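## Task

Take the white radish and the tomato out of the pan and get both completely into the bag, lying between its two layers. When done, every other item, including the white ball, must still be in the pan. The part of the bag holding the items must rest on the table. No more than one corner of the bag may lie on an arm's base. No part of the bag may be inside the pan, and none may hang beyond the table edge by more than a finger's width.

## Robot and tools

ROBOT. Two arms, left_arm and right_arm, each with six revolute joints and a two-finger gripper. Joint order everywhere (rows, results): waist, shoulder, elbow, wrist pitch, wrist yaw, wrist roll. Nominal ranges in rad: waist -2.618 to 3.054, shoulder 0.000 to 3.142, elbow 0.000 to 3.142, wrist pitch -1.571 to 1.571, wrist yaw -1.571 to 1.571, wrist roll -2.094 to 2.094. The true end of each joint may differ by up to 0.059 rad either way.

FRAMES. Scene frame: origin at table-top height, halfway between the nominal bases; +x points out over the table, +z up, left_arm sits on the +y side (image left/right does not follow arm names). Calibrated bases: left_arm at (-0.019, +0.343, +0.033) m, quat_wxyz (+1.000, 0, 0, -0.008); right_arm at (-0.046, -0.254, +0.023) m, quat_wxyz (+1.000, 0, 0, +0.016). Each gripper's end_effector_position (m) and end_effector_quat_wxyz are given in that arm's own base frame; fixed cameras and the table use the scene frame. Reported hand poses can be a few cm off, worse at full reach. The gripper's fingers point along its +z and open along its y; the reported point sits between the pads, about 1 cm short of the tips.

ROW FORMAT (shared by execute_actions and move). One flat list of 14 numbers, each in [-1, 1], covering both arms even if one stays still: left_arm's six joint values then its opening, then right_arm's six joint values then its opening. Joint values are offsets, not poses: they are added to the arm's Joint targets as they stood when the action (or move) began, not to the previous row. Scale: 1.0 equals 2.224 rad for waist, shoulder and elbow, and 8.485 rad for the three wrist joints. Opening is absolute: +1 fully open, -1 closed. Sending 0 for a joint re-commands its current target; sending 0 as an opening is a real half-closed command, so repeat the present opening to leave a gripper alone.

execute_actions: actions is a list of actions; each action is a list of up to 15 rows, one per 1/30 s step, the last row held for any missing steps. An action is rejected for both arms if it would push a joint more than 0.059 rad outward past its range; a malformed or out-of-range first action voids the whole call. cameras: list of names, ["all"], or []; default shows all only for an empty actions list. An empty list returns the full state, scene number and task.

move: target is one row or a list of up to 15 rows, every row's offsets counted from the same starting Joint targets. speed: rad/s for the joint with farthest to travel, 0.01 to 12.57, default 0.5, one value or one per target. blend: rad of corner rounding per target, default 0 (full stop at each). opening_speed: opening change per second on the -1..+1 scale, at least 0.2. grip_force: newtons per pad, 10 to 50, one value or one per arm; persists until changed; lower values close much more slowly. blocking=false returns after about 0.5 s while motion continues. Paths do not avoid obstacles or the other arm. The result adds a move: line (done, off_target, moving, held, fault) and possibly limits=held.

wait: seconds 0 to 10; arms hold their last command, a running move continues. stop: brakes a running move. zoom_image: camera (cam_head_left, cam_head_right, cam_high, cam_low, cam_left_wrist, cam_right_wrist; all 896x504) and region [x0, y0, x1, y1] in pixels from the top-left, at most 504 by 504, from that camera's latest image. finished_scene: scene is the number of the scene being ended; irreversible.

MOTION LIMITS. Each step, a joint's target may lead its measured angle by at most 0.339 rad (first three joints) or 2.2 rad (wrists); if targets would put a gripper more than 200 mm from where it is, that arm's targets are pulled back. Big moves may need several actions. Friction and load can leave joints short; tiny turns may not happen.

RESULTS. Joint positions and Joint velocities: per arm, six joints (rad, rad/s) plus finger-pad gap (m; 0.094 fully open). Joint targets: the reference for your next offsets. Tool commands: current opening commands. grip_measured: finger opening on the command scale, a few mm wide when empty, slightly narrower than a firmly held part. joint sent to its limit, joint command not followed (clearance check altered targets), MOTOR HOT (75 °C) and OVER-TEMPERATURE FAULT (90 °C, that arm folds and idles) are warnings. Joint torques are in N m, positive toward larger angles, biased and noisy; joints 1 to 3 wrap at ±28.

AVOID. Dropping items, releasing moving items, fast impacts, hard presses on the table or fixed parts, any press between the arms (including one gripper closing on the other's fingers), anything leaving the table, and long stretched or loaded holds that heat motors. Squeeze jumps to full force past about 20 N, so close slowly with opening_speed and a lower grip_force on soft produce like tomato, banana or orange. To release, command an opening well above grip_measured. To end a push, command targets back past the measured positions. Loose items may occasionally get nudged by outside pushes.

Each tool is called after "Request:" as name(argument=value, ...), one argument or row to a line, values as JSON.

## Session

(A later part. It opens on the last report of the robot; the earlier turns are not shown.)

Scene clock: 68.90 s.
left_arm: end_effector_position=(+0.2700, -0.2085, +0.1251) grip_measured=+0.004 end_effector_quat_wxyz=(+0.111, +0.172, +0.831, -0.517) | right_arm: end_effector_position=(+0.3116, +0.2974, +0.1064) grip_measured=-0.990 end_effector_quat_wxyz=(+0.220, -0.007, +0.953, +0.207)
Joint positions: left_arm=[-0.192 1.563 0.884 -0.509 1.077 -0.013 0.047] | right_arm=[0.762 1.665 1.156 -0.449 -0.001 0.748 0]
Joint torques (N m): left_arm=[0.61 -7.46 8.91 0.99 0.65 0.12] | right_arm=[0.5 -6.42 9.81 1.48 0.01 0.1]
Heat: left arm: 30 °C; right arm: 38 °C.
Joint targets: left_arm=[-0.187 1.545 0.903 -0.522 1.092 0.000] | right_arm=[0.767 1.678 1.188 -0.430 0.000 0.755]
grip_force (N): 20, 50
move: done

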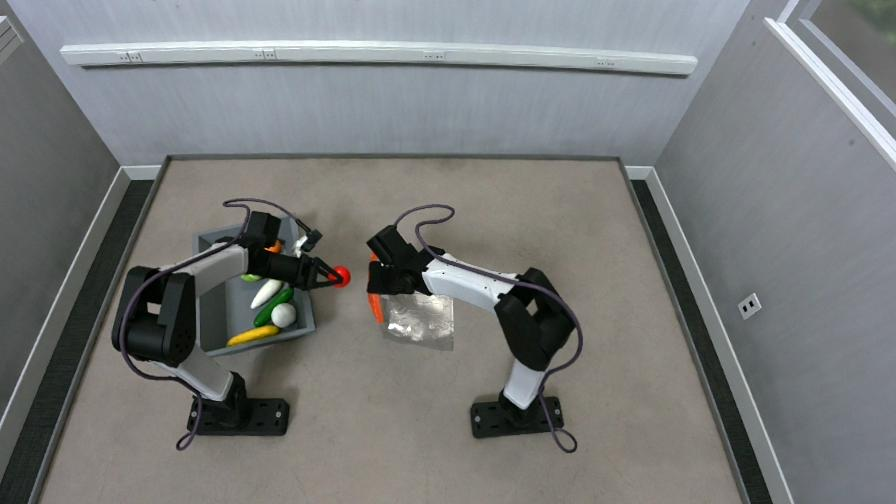

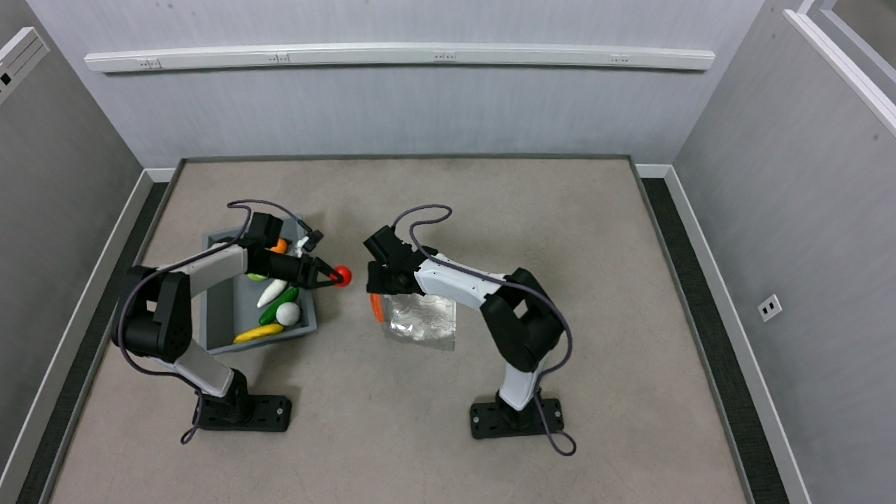

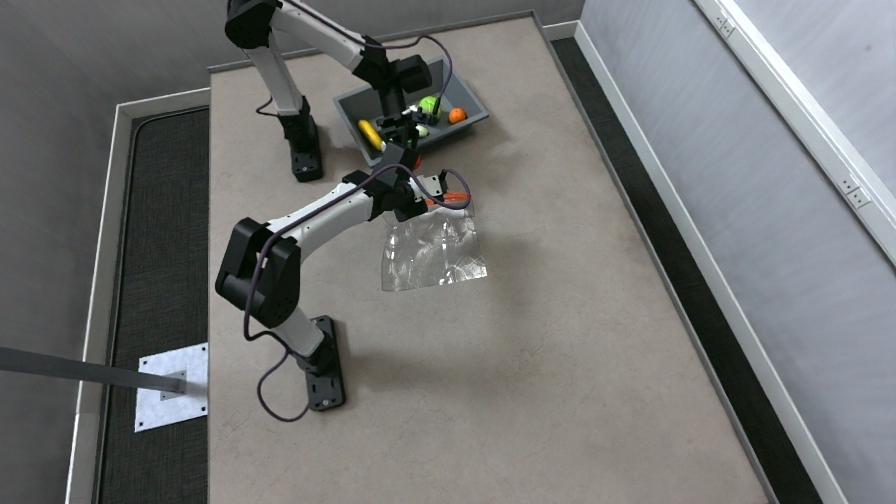

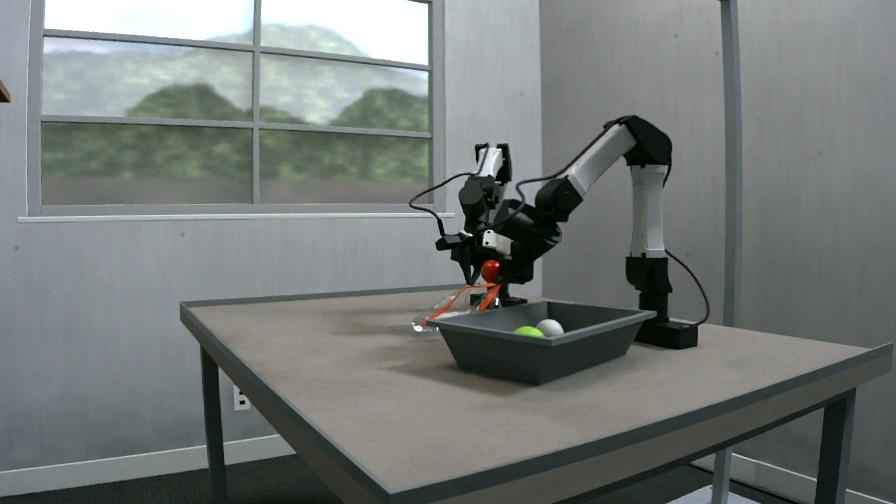

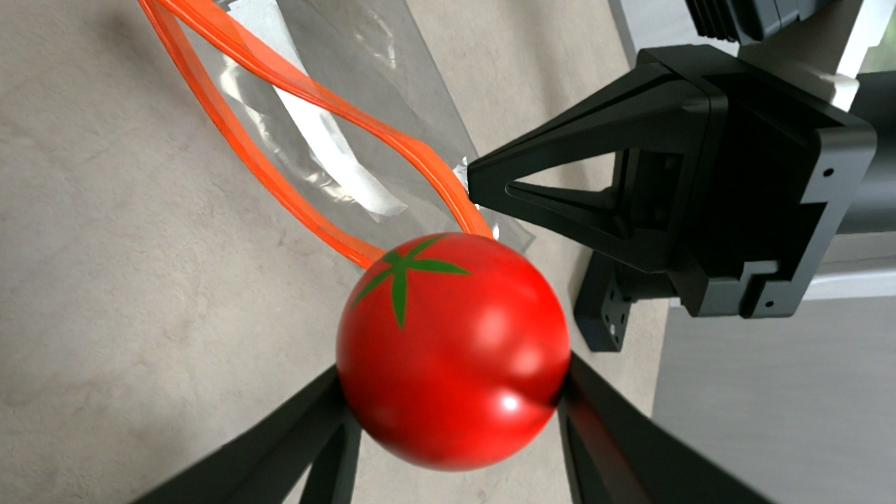

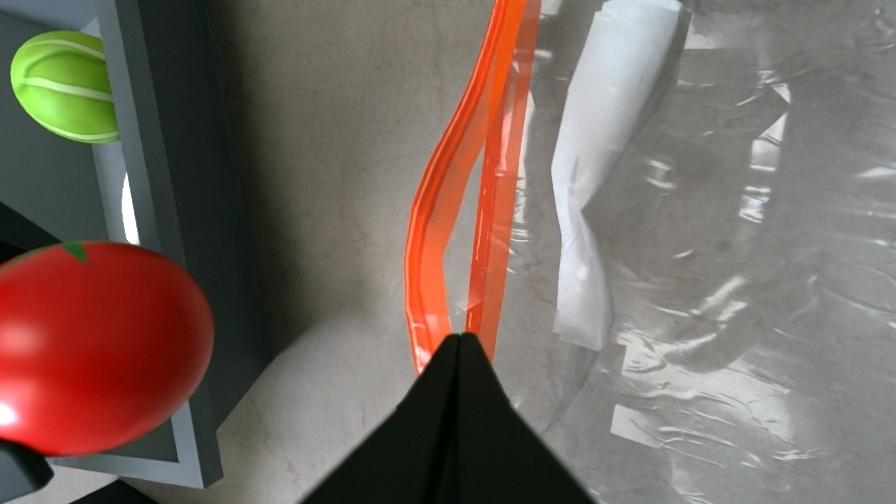

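Request:
move(
  target=[
    [-0.0814,0.1542,-0.0472,0.0792,-0.0131,-0.0330,0.0,0,0,0,0,0,0,-1],
    [-0.1684,0.2196,-0.0676,0.1293,-0.0271,-0.0660,0.0,0,0,0,0,0,0,-1],
  ],
  speed=0.5,
  blend=0.06,
  cameras=["all"],
)

Request:
zoom_image(
  camera="cam_low",
  region=[390, 240, 540, 350],
)

Request:
zoom_image(
  camera="cam_right_wrist",
  region=[392, 0, 896, 504],
)

Request:
zoom_image(
  camera="cam_high",
  region=[360, 170, 520, 310],
)

Scene clock: 72.97 s.
left_arm: end_effector_position=(+0.2768, -0.3271, +0.0154) grip_measured=+0.004 end_effector_quat_wxyz=(+0.122, +0.178, +0.823, -0.525) | right_arm: end_effector_position=(+0.3120, +0.2968, +0.1063) grip_measured=-0.990 end_effector_quat_wxyz=(+0.221, -0.006, +0.954, +0.205)
Joint positions: left_arm=[-0.552 2.018 0.758 0.55 0.873 -0.548 0.047] | right_arm=[0.762 1.665 1.156 -0.45 0.004 0.748 0]
Joint torques (N m): left_arm=[-0.49 -7.36 4.62 2.15 0.21 -0.13] | right_arm=[0.5 -6.41 9.8 1.47 -0.03 0.09]
Heat: left arm: 29 °C; right arm: 38 °C.
Joint targets: left_arm=[-0.561 2.033 0.753 0.575 0.862 -0.560] | right_arm=[0.767 1.678 1.188 -0.430 0.000 0.755]
grip_force (N): 20, 50
move: done

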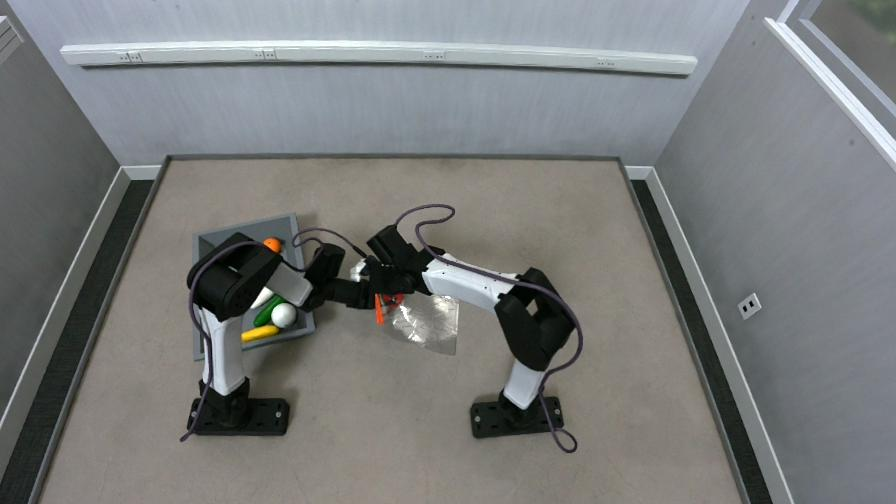

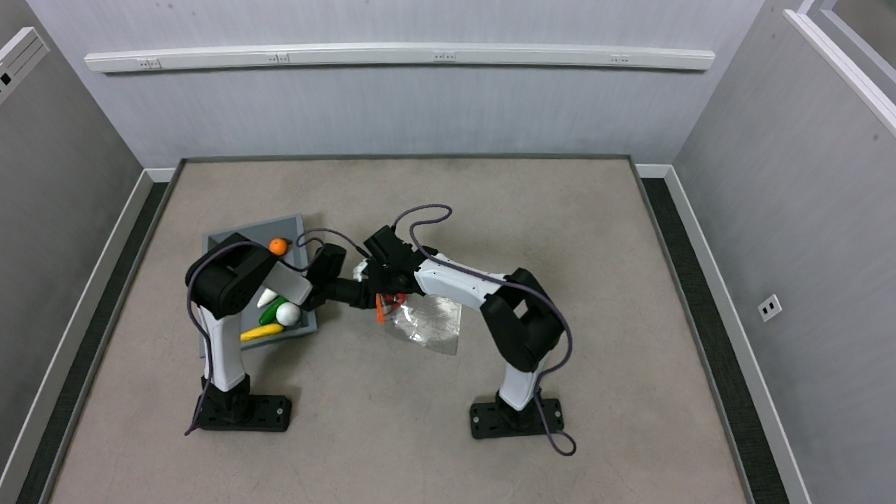

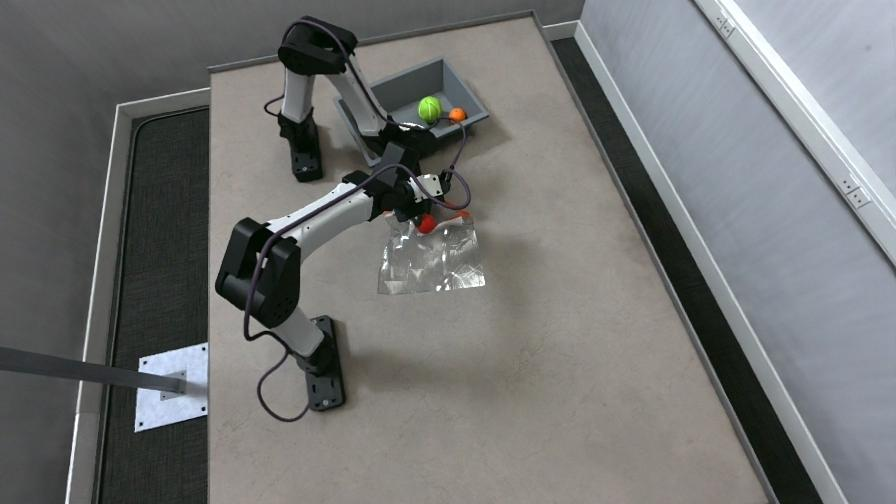

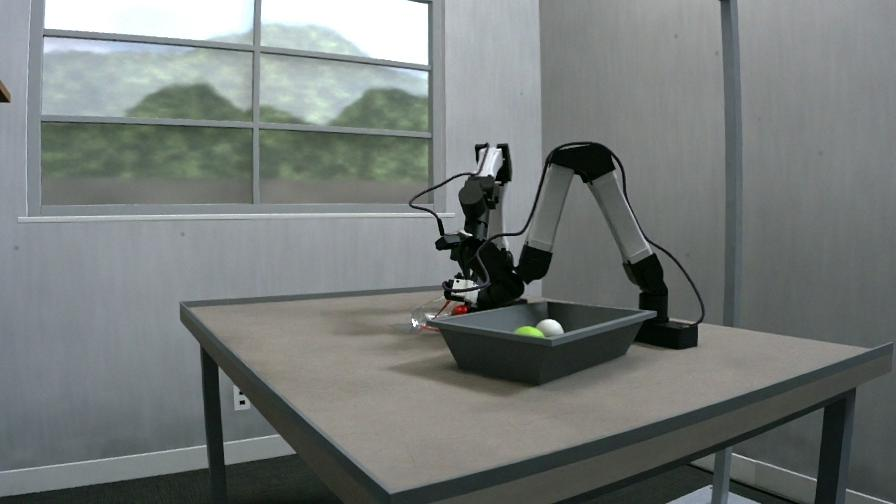

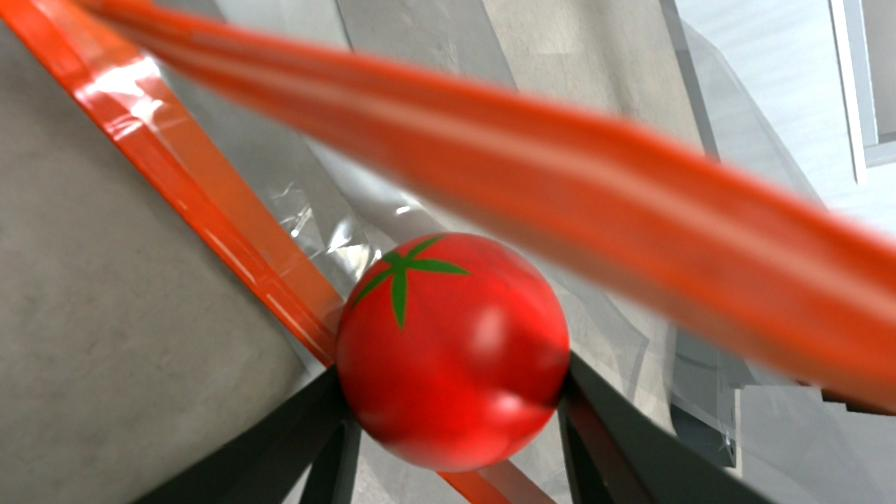

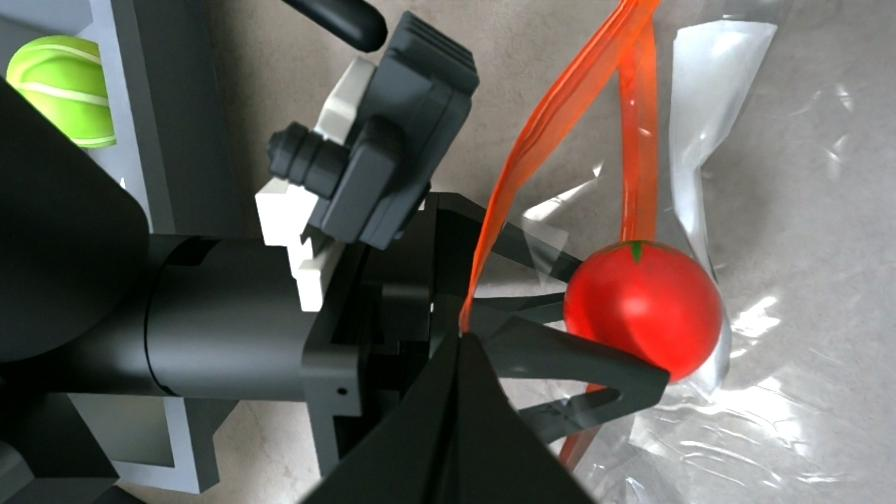

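Scaled by 3.360 from the camera's 896x504 image, which has a finer 1280x720 frame.

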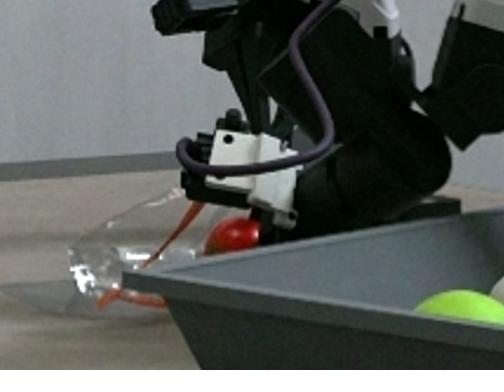

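Scaled by 1.000.

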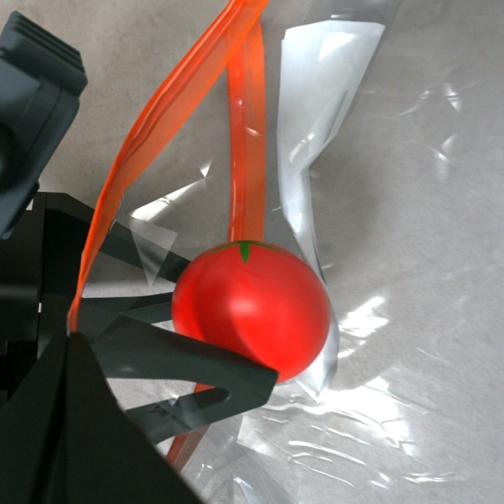

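Scaled by 3.150 from the camera's 896x504 image, which has a finer 1280x720 frame.

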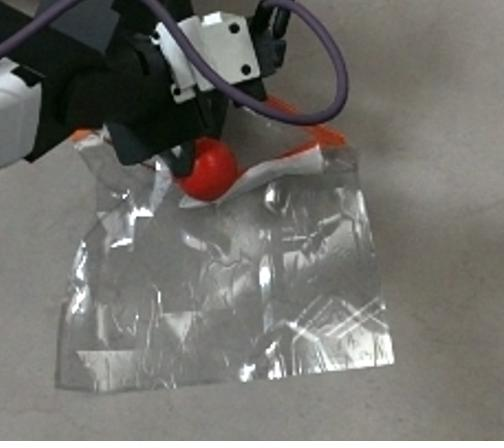

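Request:
move(
  target=[0,0,0,0,0,0,0.32,0,0,0,0,0,0,-1],
  opening_speed=0.5,
  cameras=["cam_high","cam_low","cam_left_wrist","cam_right_wrist"],
)

Request:
zoom_image(
  camera="cam_low",
  region=[390, 240, 540, 350],
)

Scene clock: 75.53 s.
left_arm: end_effector_position=(+0.2795, -0.3247, +0.0097) grip_measured=+0.317 end_effector_quat_wxyz=(+0.122, +0.165, +0.831, -0.516) | right_arm: end_effector_position=(+0.3122, +0.2954, +0.1069) grip_measured=-0.990 end_effector_quat_wxyz=(+0.221, -0.005, +0.954, +0.201)
Joint positions: left_arm=[-0.551 2.025 0.755 0.551 0.846 -0.562 0.062] | right_arm=[0.762 1.665 1.162 -0.461 0.01 0.748 0]
Joint torques (N m): left_arm=[-0.58 -7.82 4.89 2.16 0.46 0.02] | right_arm=[0.49 -6.42 9.29 1.59 -0.09 0.09]
Heat: left arm: 29 °C; right arm: 37 °C.
Joint targets: left_arm=[-0.561 2.034 0.753 0.575 0.862 -0.560] | right_arm=[0.767 1.678 1.188 -0.430 0.000 0.755]
grip_force (N): 20, 50
move: done
Images, in order (width x height): cam_high 896x504, cam_low 896x504, cam_left_wrist 896x504, cam_right_wrist 896x504.

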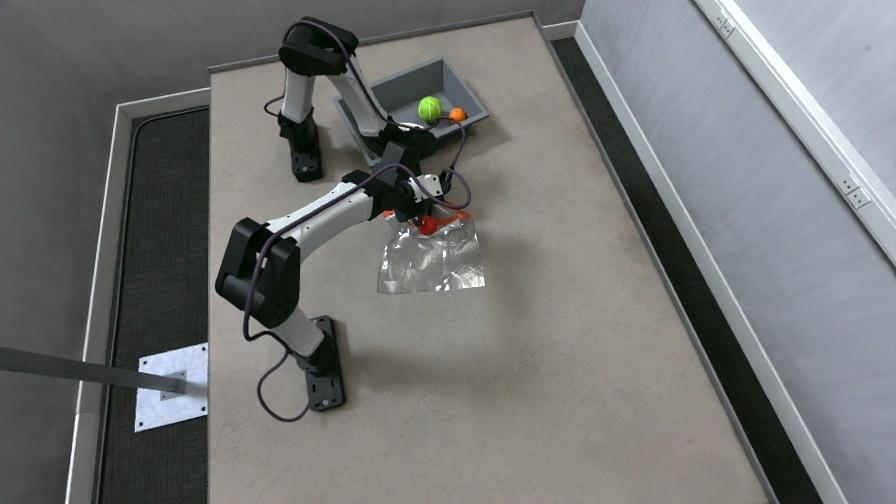

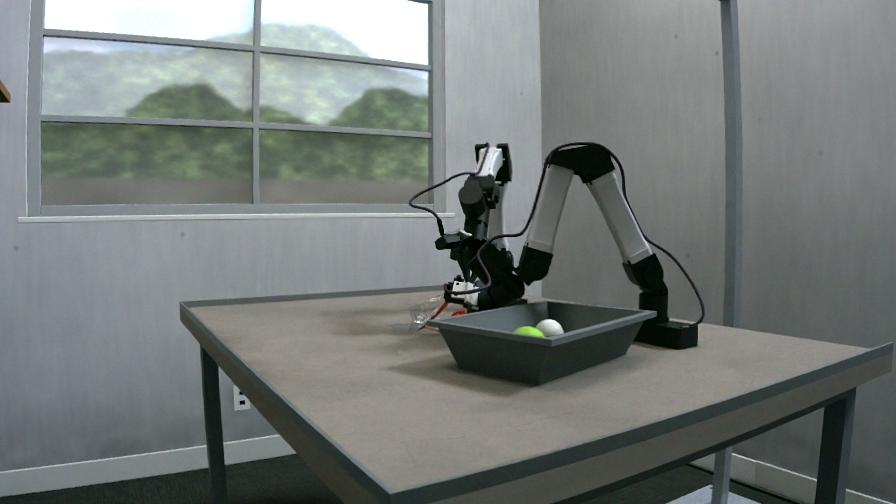

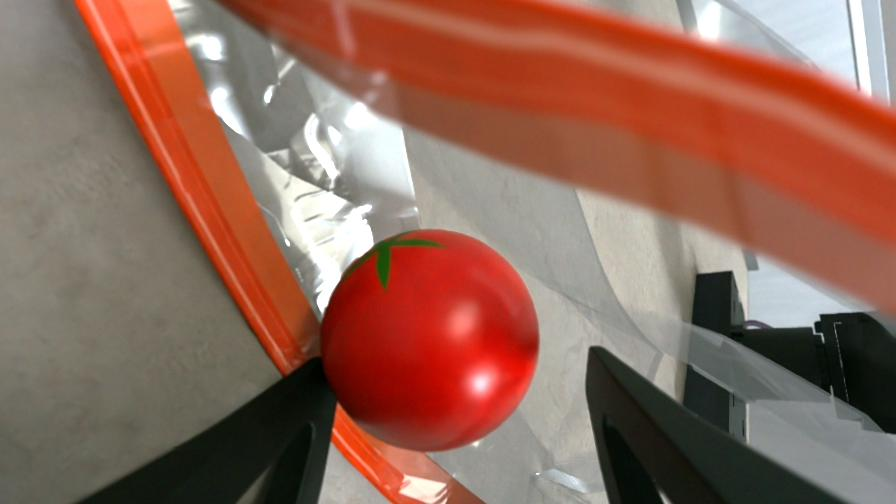

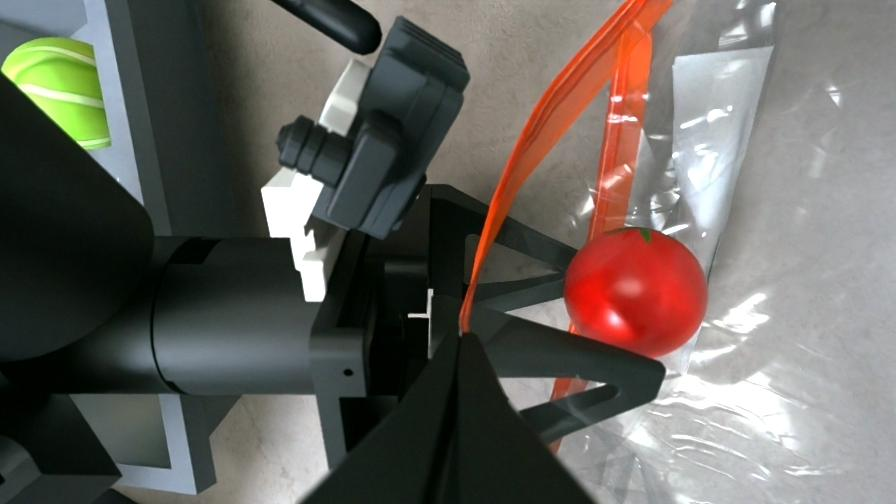

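Scaled by 3.360 from the camera's 896x504 image, which has a finer 1280x720 frame.

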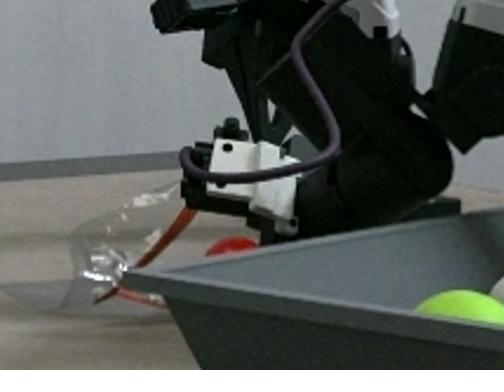

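Request:
move(
  target=[
    [0,-0.0112,0,-0.0029,0,0,0.6,0,0,0,0,0,0,-1],
    [0.0868,-0.0656,0.0202,-0.0501,0.0140,0.0330,-1,0,0,0,0,0,0,-1],
  ],
  speed=0.4,
  opening_speed=1.5,
  grip_force=[50,50],
  cameras=["cam_high","cam_low","cam_left_wrist","cam_right_wrist"],
)

Scene clock: 80.17 s.
left_arm: end_effector_position=(+0.2879, -0.2661, +0.0237) grip_measured=-0.985 end_effector_quat_wxyz=(+0.104, +0.172, +0.839, -0.506) | right_arm: end_effector_position=(+0.3168, +0.3001, +0.1146) grip_measured=-0.990 end_effector_quat_wxyz=(+0.230, -0.005, +0.950, +0.210)
Joint positions: left_arm=[-0.372 1.913 0.781 0.164 0.968 -0.292 0.001] | right_arm=[0.762 1.666 1.178 -0.45 0.009 0.748 0]
Joint torques (N m): left_arm=[0.5 -9.91 7.15 1.35 0.55 0.11] | right_arm=[0.5 -6.5 7.82 1.5 -0.08 0.09]
Heat: left arm: 29 °C; right arm: 37 °C.
Joint targets: left_arm=[-0.368 1.887 0.798 0.150 0.981 -0.280] | right_arm=[0.767 1.678 1.188 -0.430 0.000 0.755]
move: done
Images, in order (width x height): cam_high 896x504, cam_low 896x504, cam_left_wrist 896x504, cam_right_wrist 896x504.

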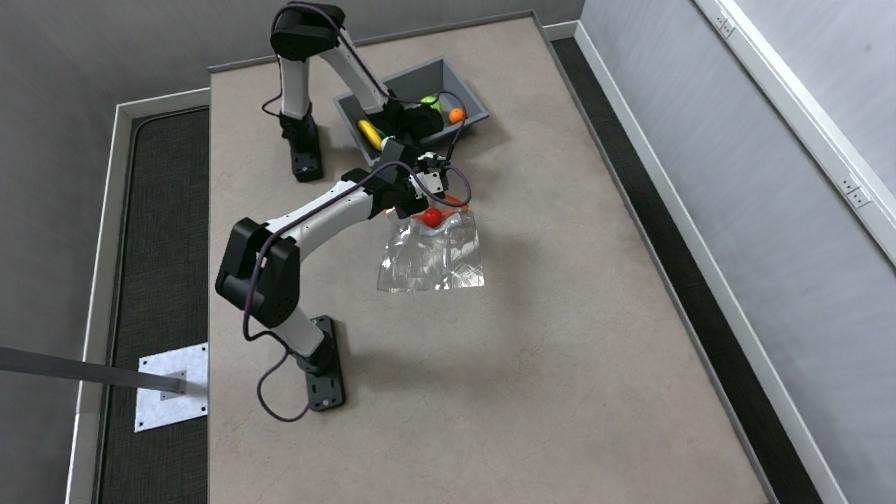

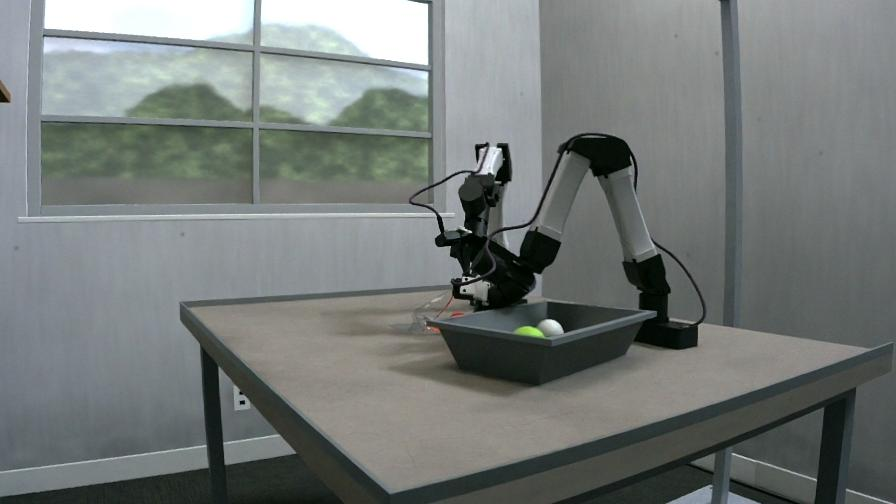

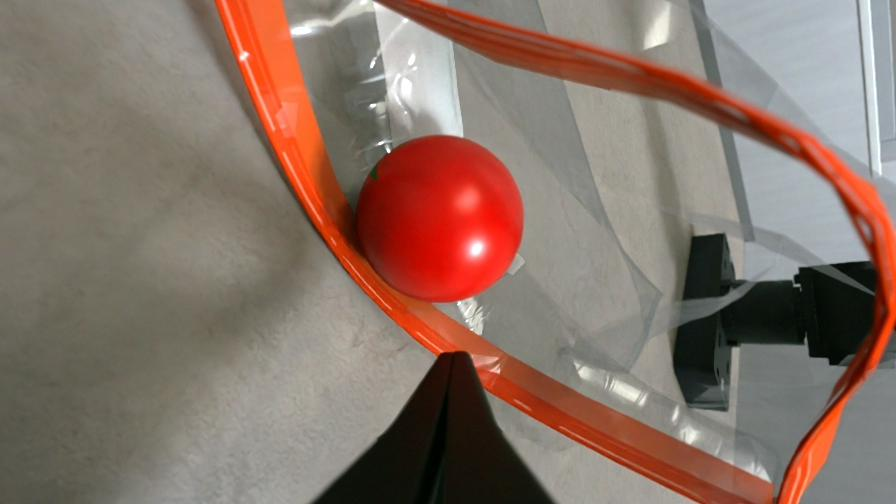

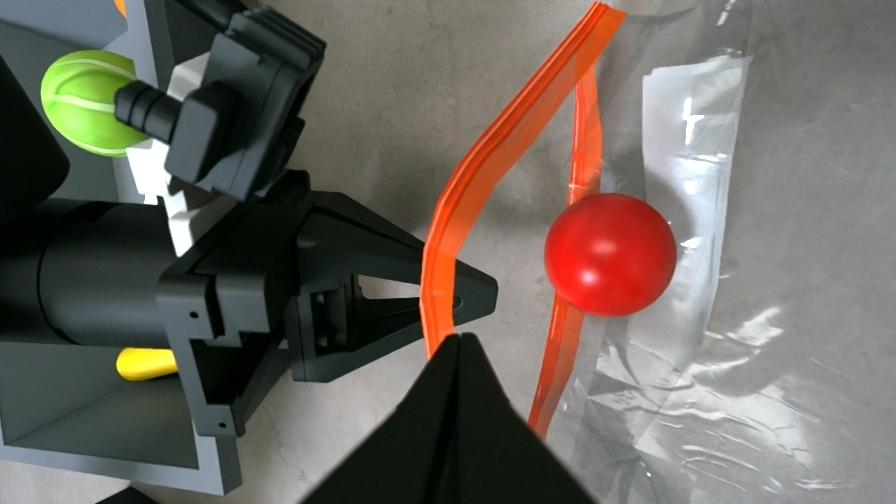

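Request:
move(
  target=[
    [-0.0099,0.0369,0.0373,-0.0140,-0.0152,0.0083,-1,0,0,0,0,0,0,-1],
    [-0.0929,0.0766,0.0861,0.0022,-0.0274,-0.0165,-1,0,0,0,0,0,0,-1],
  ],
  speed=0.3,
  blend=0.02,
  cameras=["cam_high","cam_low","cam_left_wrist","cam_right_wrist"],
)

Scene clock: 84.47 s.
left_arm: end_effector_position=(+0.2990, -0.3338, +0.0045) grip_measured=-0.985 end_effector_quat_wxyz=(+0.099, +0.191, +0.866, -0.452) | right_arm: end_effector_position=(+0.3167, +0.3000, +0.1145) grip_measured=-0.990 end_effector_quat_wxyz=(+0.230, -0.005, +0.950, +0.210)
Joint positions: left_arm=[-0.568 2.041 0.969 0.159 0.764 -0.408 0.001] | right_arm=[0.762 1.666 1.178 -0.45 0.009 0.748 0]
Joint torques (N m): left_arm=[-0.28 -8.05 7.86 1.79 0.18 -0.07] | right_arm=[0.51 -6.5 7.82 1.51 -0.08 0.08]
Heat: left arm: 30 °C; right arm: 37 °C.
Joint targets: left_arm=[-0.575 2.058 0.989 0.168 0.748 -0.420] | right_arm=[0.767 1.678 1.188 -0.430 0.000 0.754]
move: done
Images, in order (width x height): cam_high 896x504, cam_low 896x504, cam_left_wrist 896x504, cam_right_wrist 896x504.

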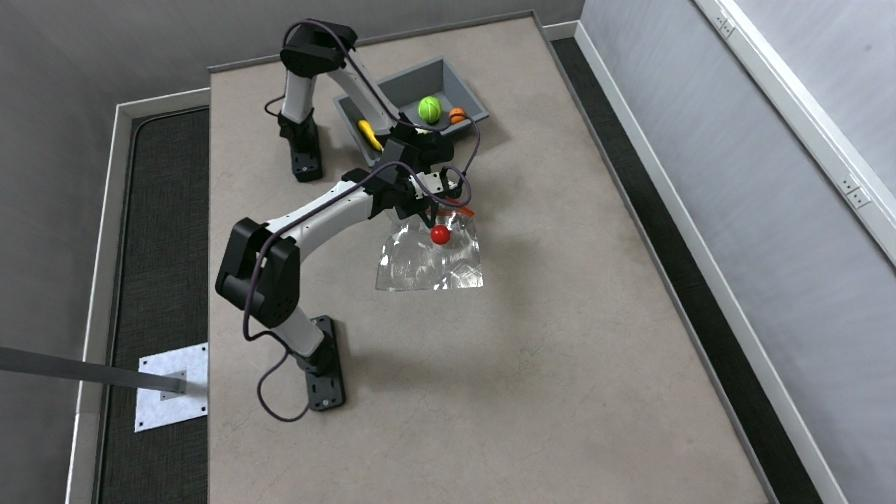

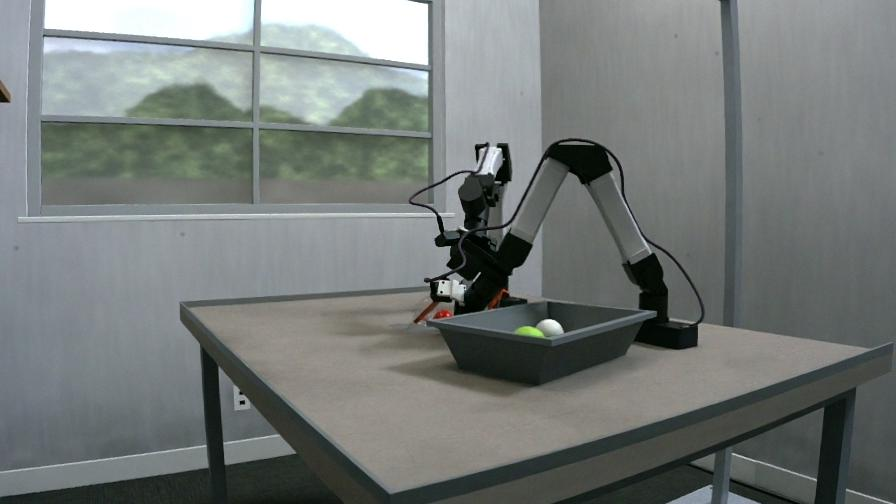

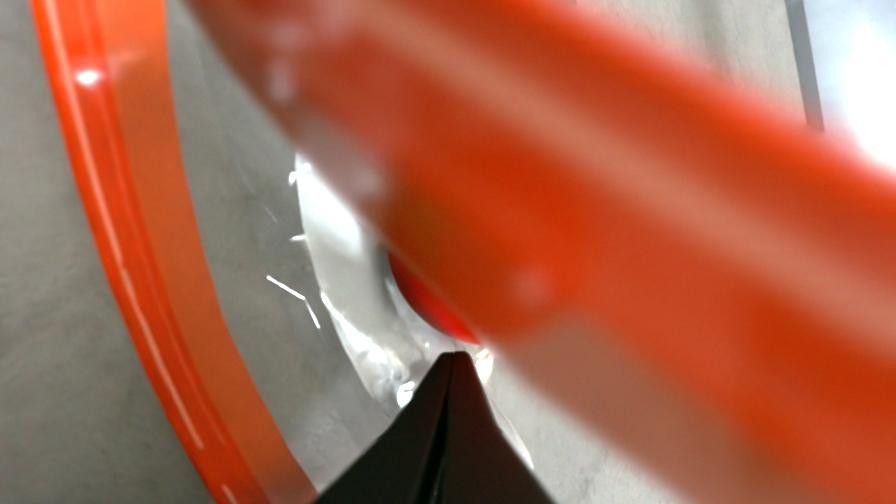

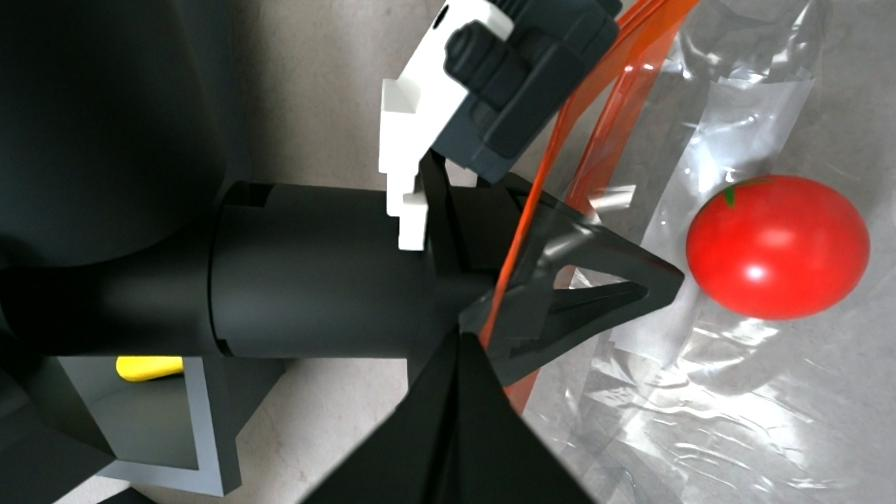

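Request:
move(
  target=[
    [0.0832,-0.0400,-0.0486,-0.0161,0.0123,0.0247,-1,0,0,0,0,0,0,-1],
    [0.1745,-0.2307,-0.0387,-0.0813,0.0405,0.0495,-1,0,0,0,0,0,0,-1],
    [0.2824,-0.2430,0.2184,-0.1679,-0.0882,0.0495,0.4,0,0,0,0,0,0,-1],
  ],
  speed=[0.4,0.8,0.9],
  blend=0.06,
  cameras=["all"],
)

Scene clock: 88.97 s.
left_arm: end_effector_position=(+0.3203, +0.0131, +0.1781) grip_measured=+0.398 end_effector_quat_wxyz=(+0.125, -0.030, +0.992, -0.006) | right_arm: end_effector_position=(+0.3168, +0.3002, +0.1147) grip_measured=-0.990 end_effector_quat_wxyz=(+0.230, -0.005, +0.950, +0.211)
Joint positions: left_arm=[0.05 1.533 1.456 -1.243 0.016 -0.012 0.066] | right_arm=[0.762 1.666 1.178 -0.449 0.009 0.748 0]
Joint torques (N m): left_arm=[0.5 -7.34 9.24 0.84 -0.13 0.06] | right_arm=[0.5 -6.52 7.8 1.51 -0.08 0.09]
Heat: left arm: 30 °C; right arm: 37 °C.
Joint targets: left_arm=[0.053 1.517 1.475 -1.256 0.000 0.000] | right_arm=[0.767 1.678 1.188 -0.430 0.000 0.754]
move: done

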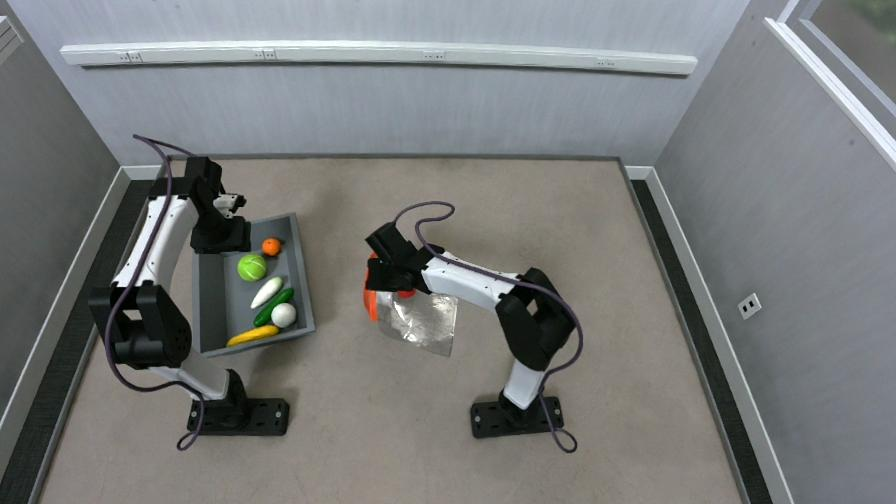

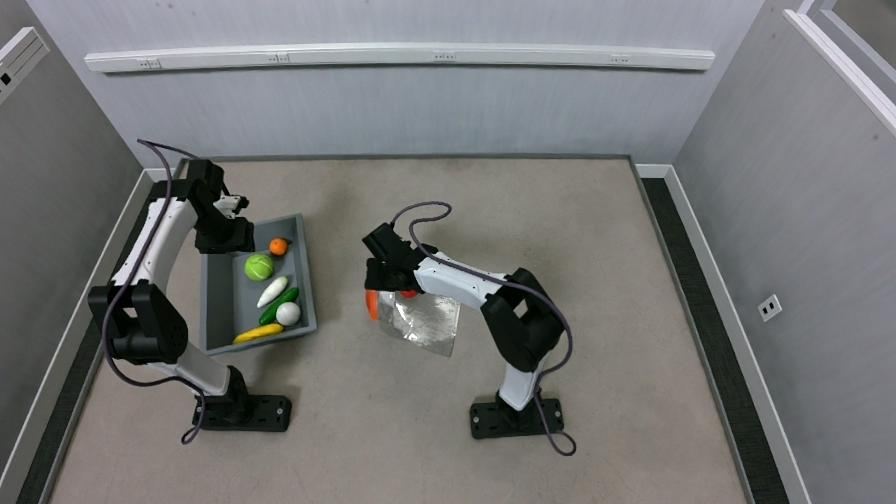

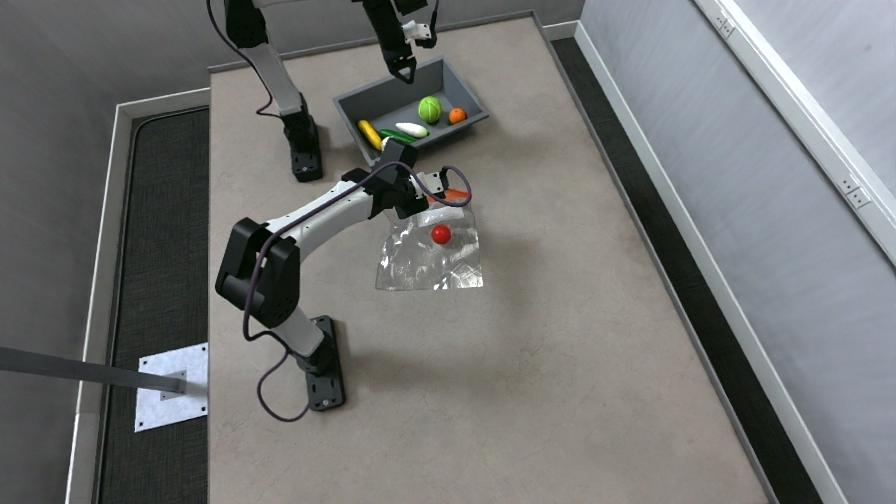

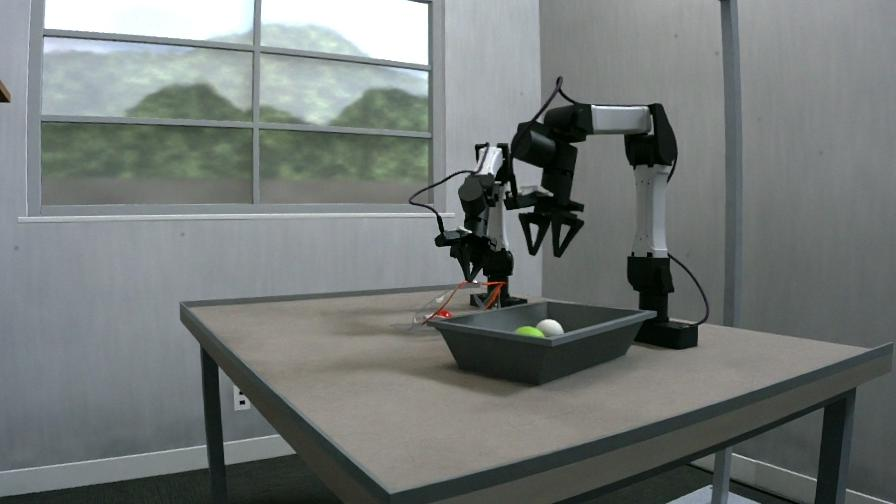

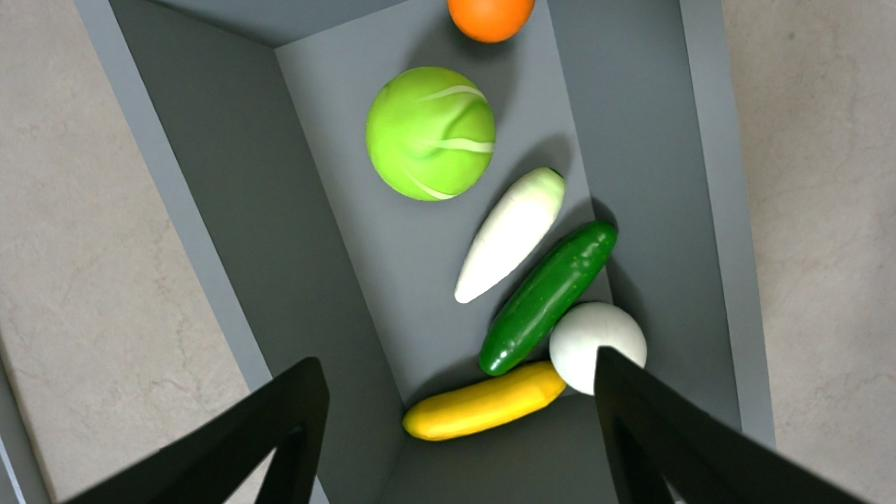

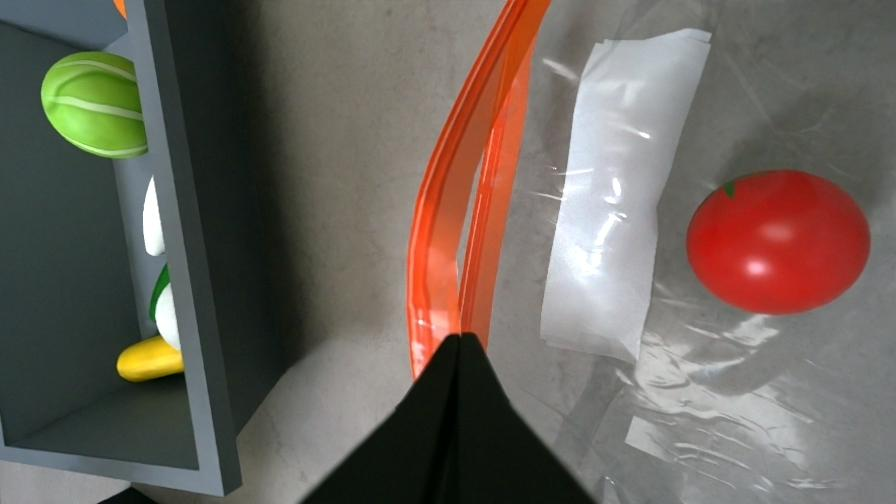

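Request:
move(
  target=[-0.0450,0.0809,-0.0980,0.0147,0,0.0615,-0.05,0,0,0,0,0,0,-1],
  speed=0.7,
  cameras=["cam_left_wrist"],
)

Scene clock: 92.53 s.
left_arm: end_effector_position=(+0.3001, -0.0152, +0.0822) grip_measured=-0.048 end_effector_quat_wxyz=(+0.005, +0.272, +0.962, -0.006) | right_arm: end_effector_position=(+0.3168, +0.3002, +0.1147) grip_measured=-0.990 end_effector_quat_wxyz=(+0.230, -0.005, +0.950, +0.211)
Joint positions: left_arm=[-0.042 1.687 1.265 -1.142 0.014 0.509 0.045] | right_arm=[0.762 1.666 1.178 -0.449 0.009 0.748 0]
Joint torques (N m): left_arm=[-0.17 -6.27 6.05 0.52 -0.09 0.1] | right_arm=[0.51 -6.5 7.8 1.5 -0.08 0.09]
Heat: left arm: 30 °C; right arm: 37 °C.
Joint targets: left_arm=[-0.047 1.697 1.257 -1.132 0.000 0.522] | right_arm=[0.767 1.678 1.188 -0.430 0.000 0.754]
move: done
Images, in order (width x height): cam_left_wrist 896x504.

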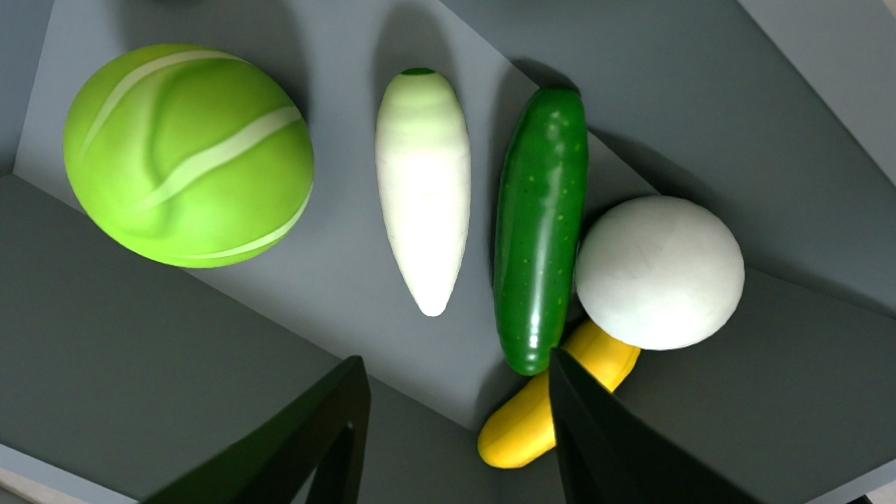

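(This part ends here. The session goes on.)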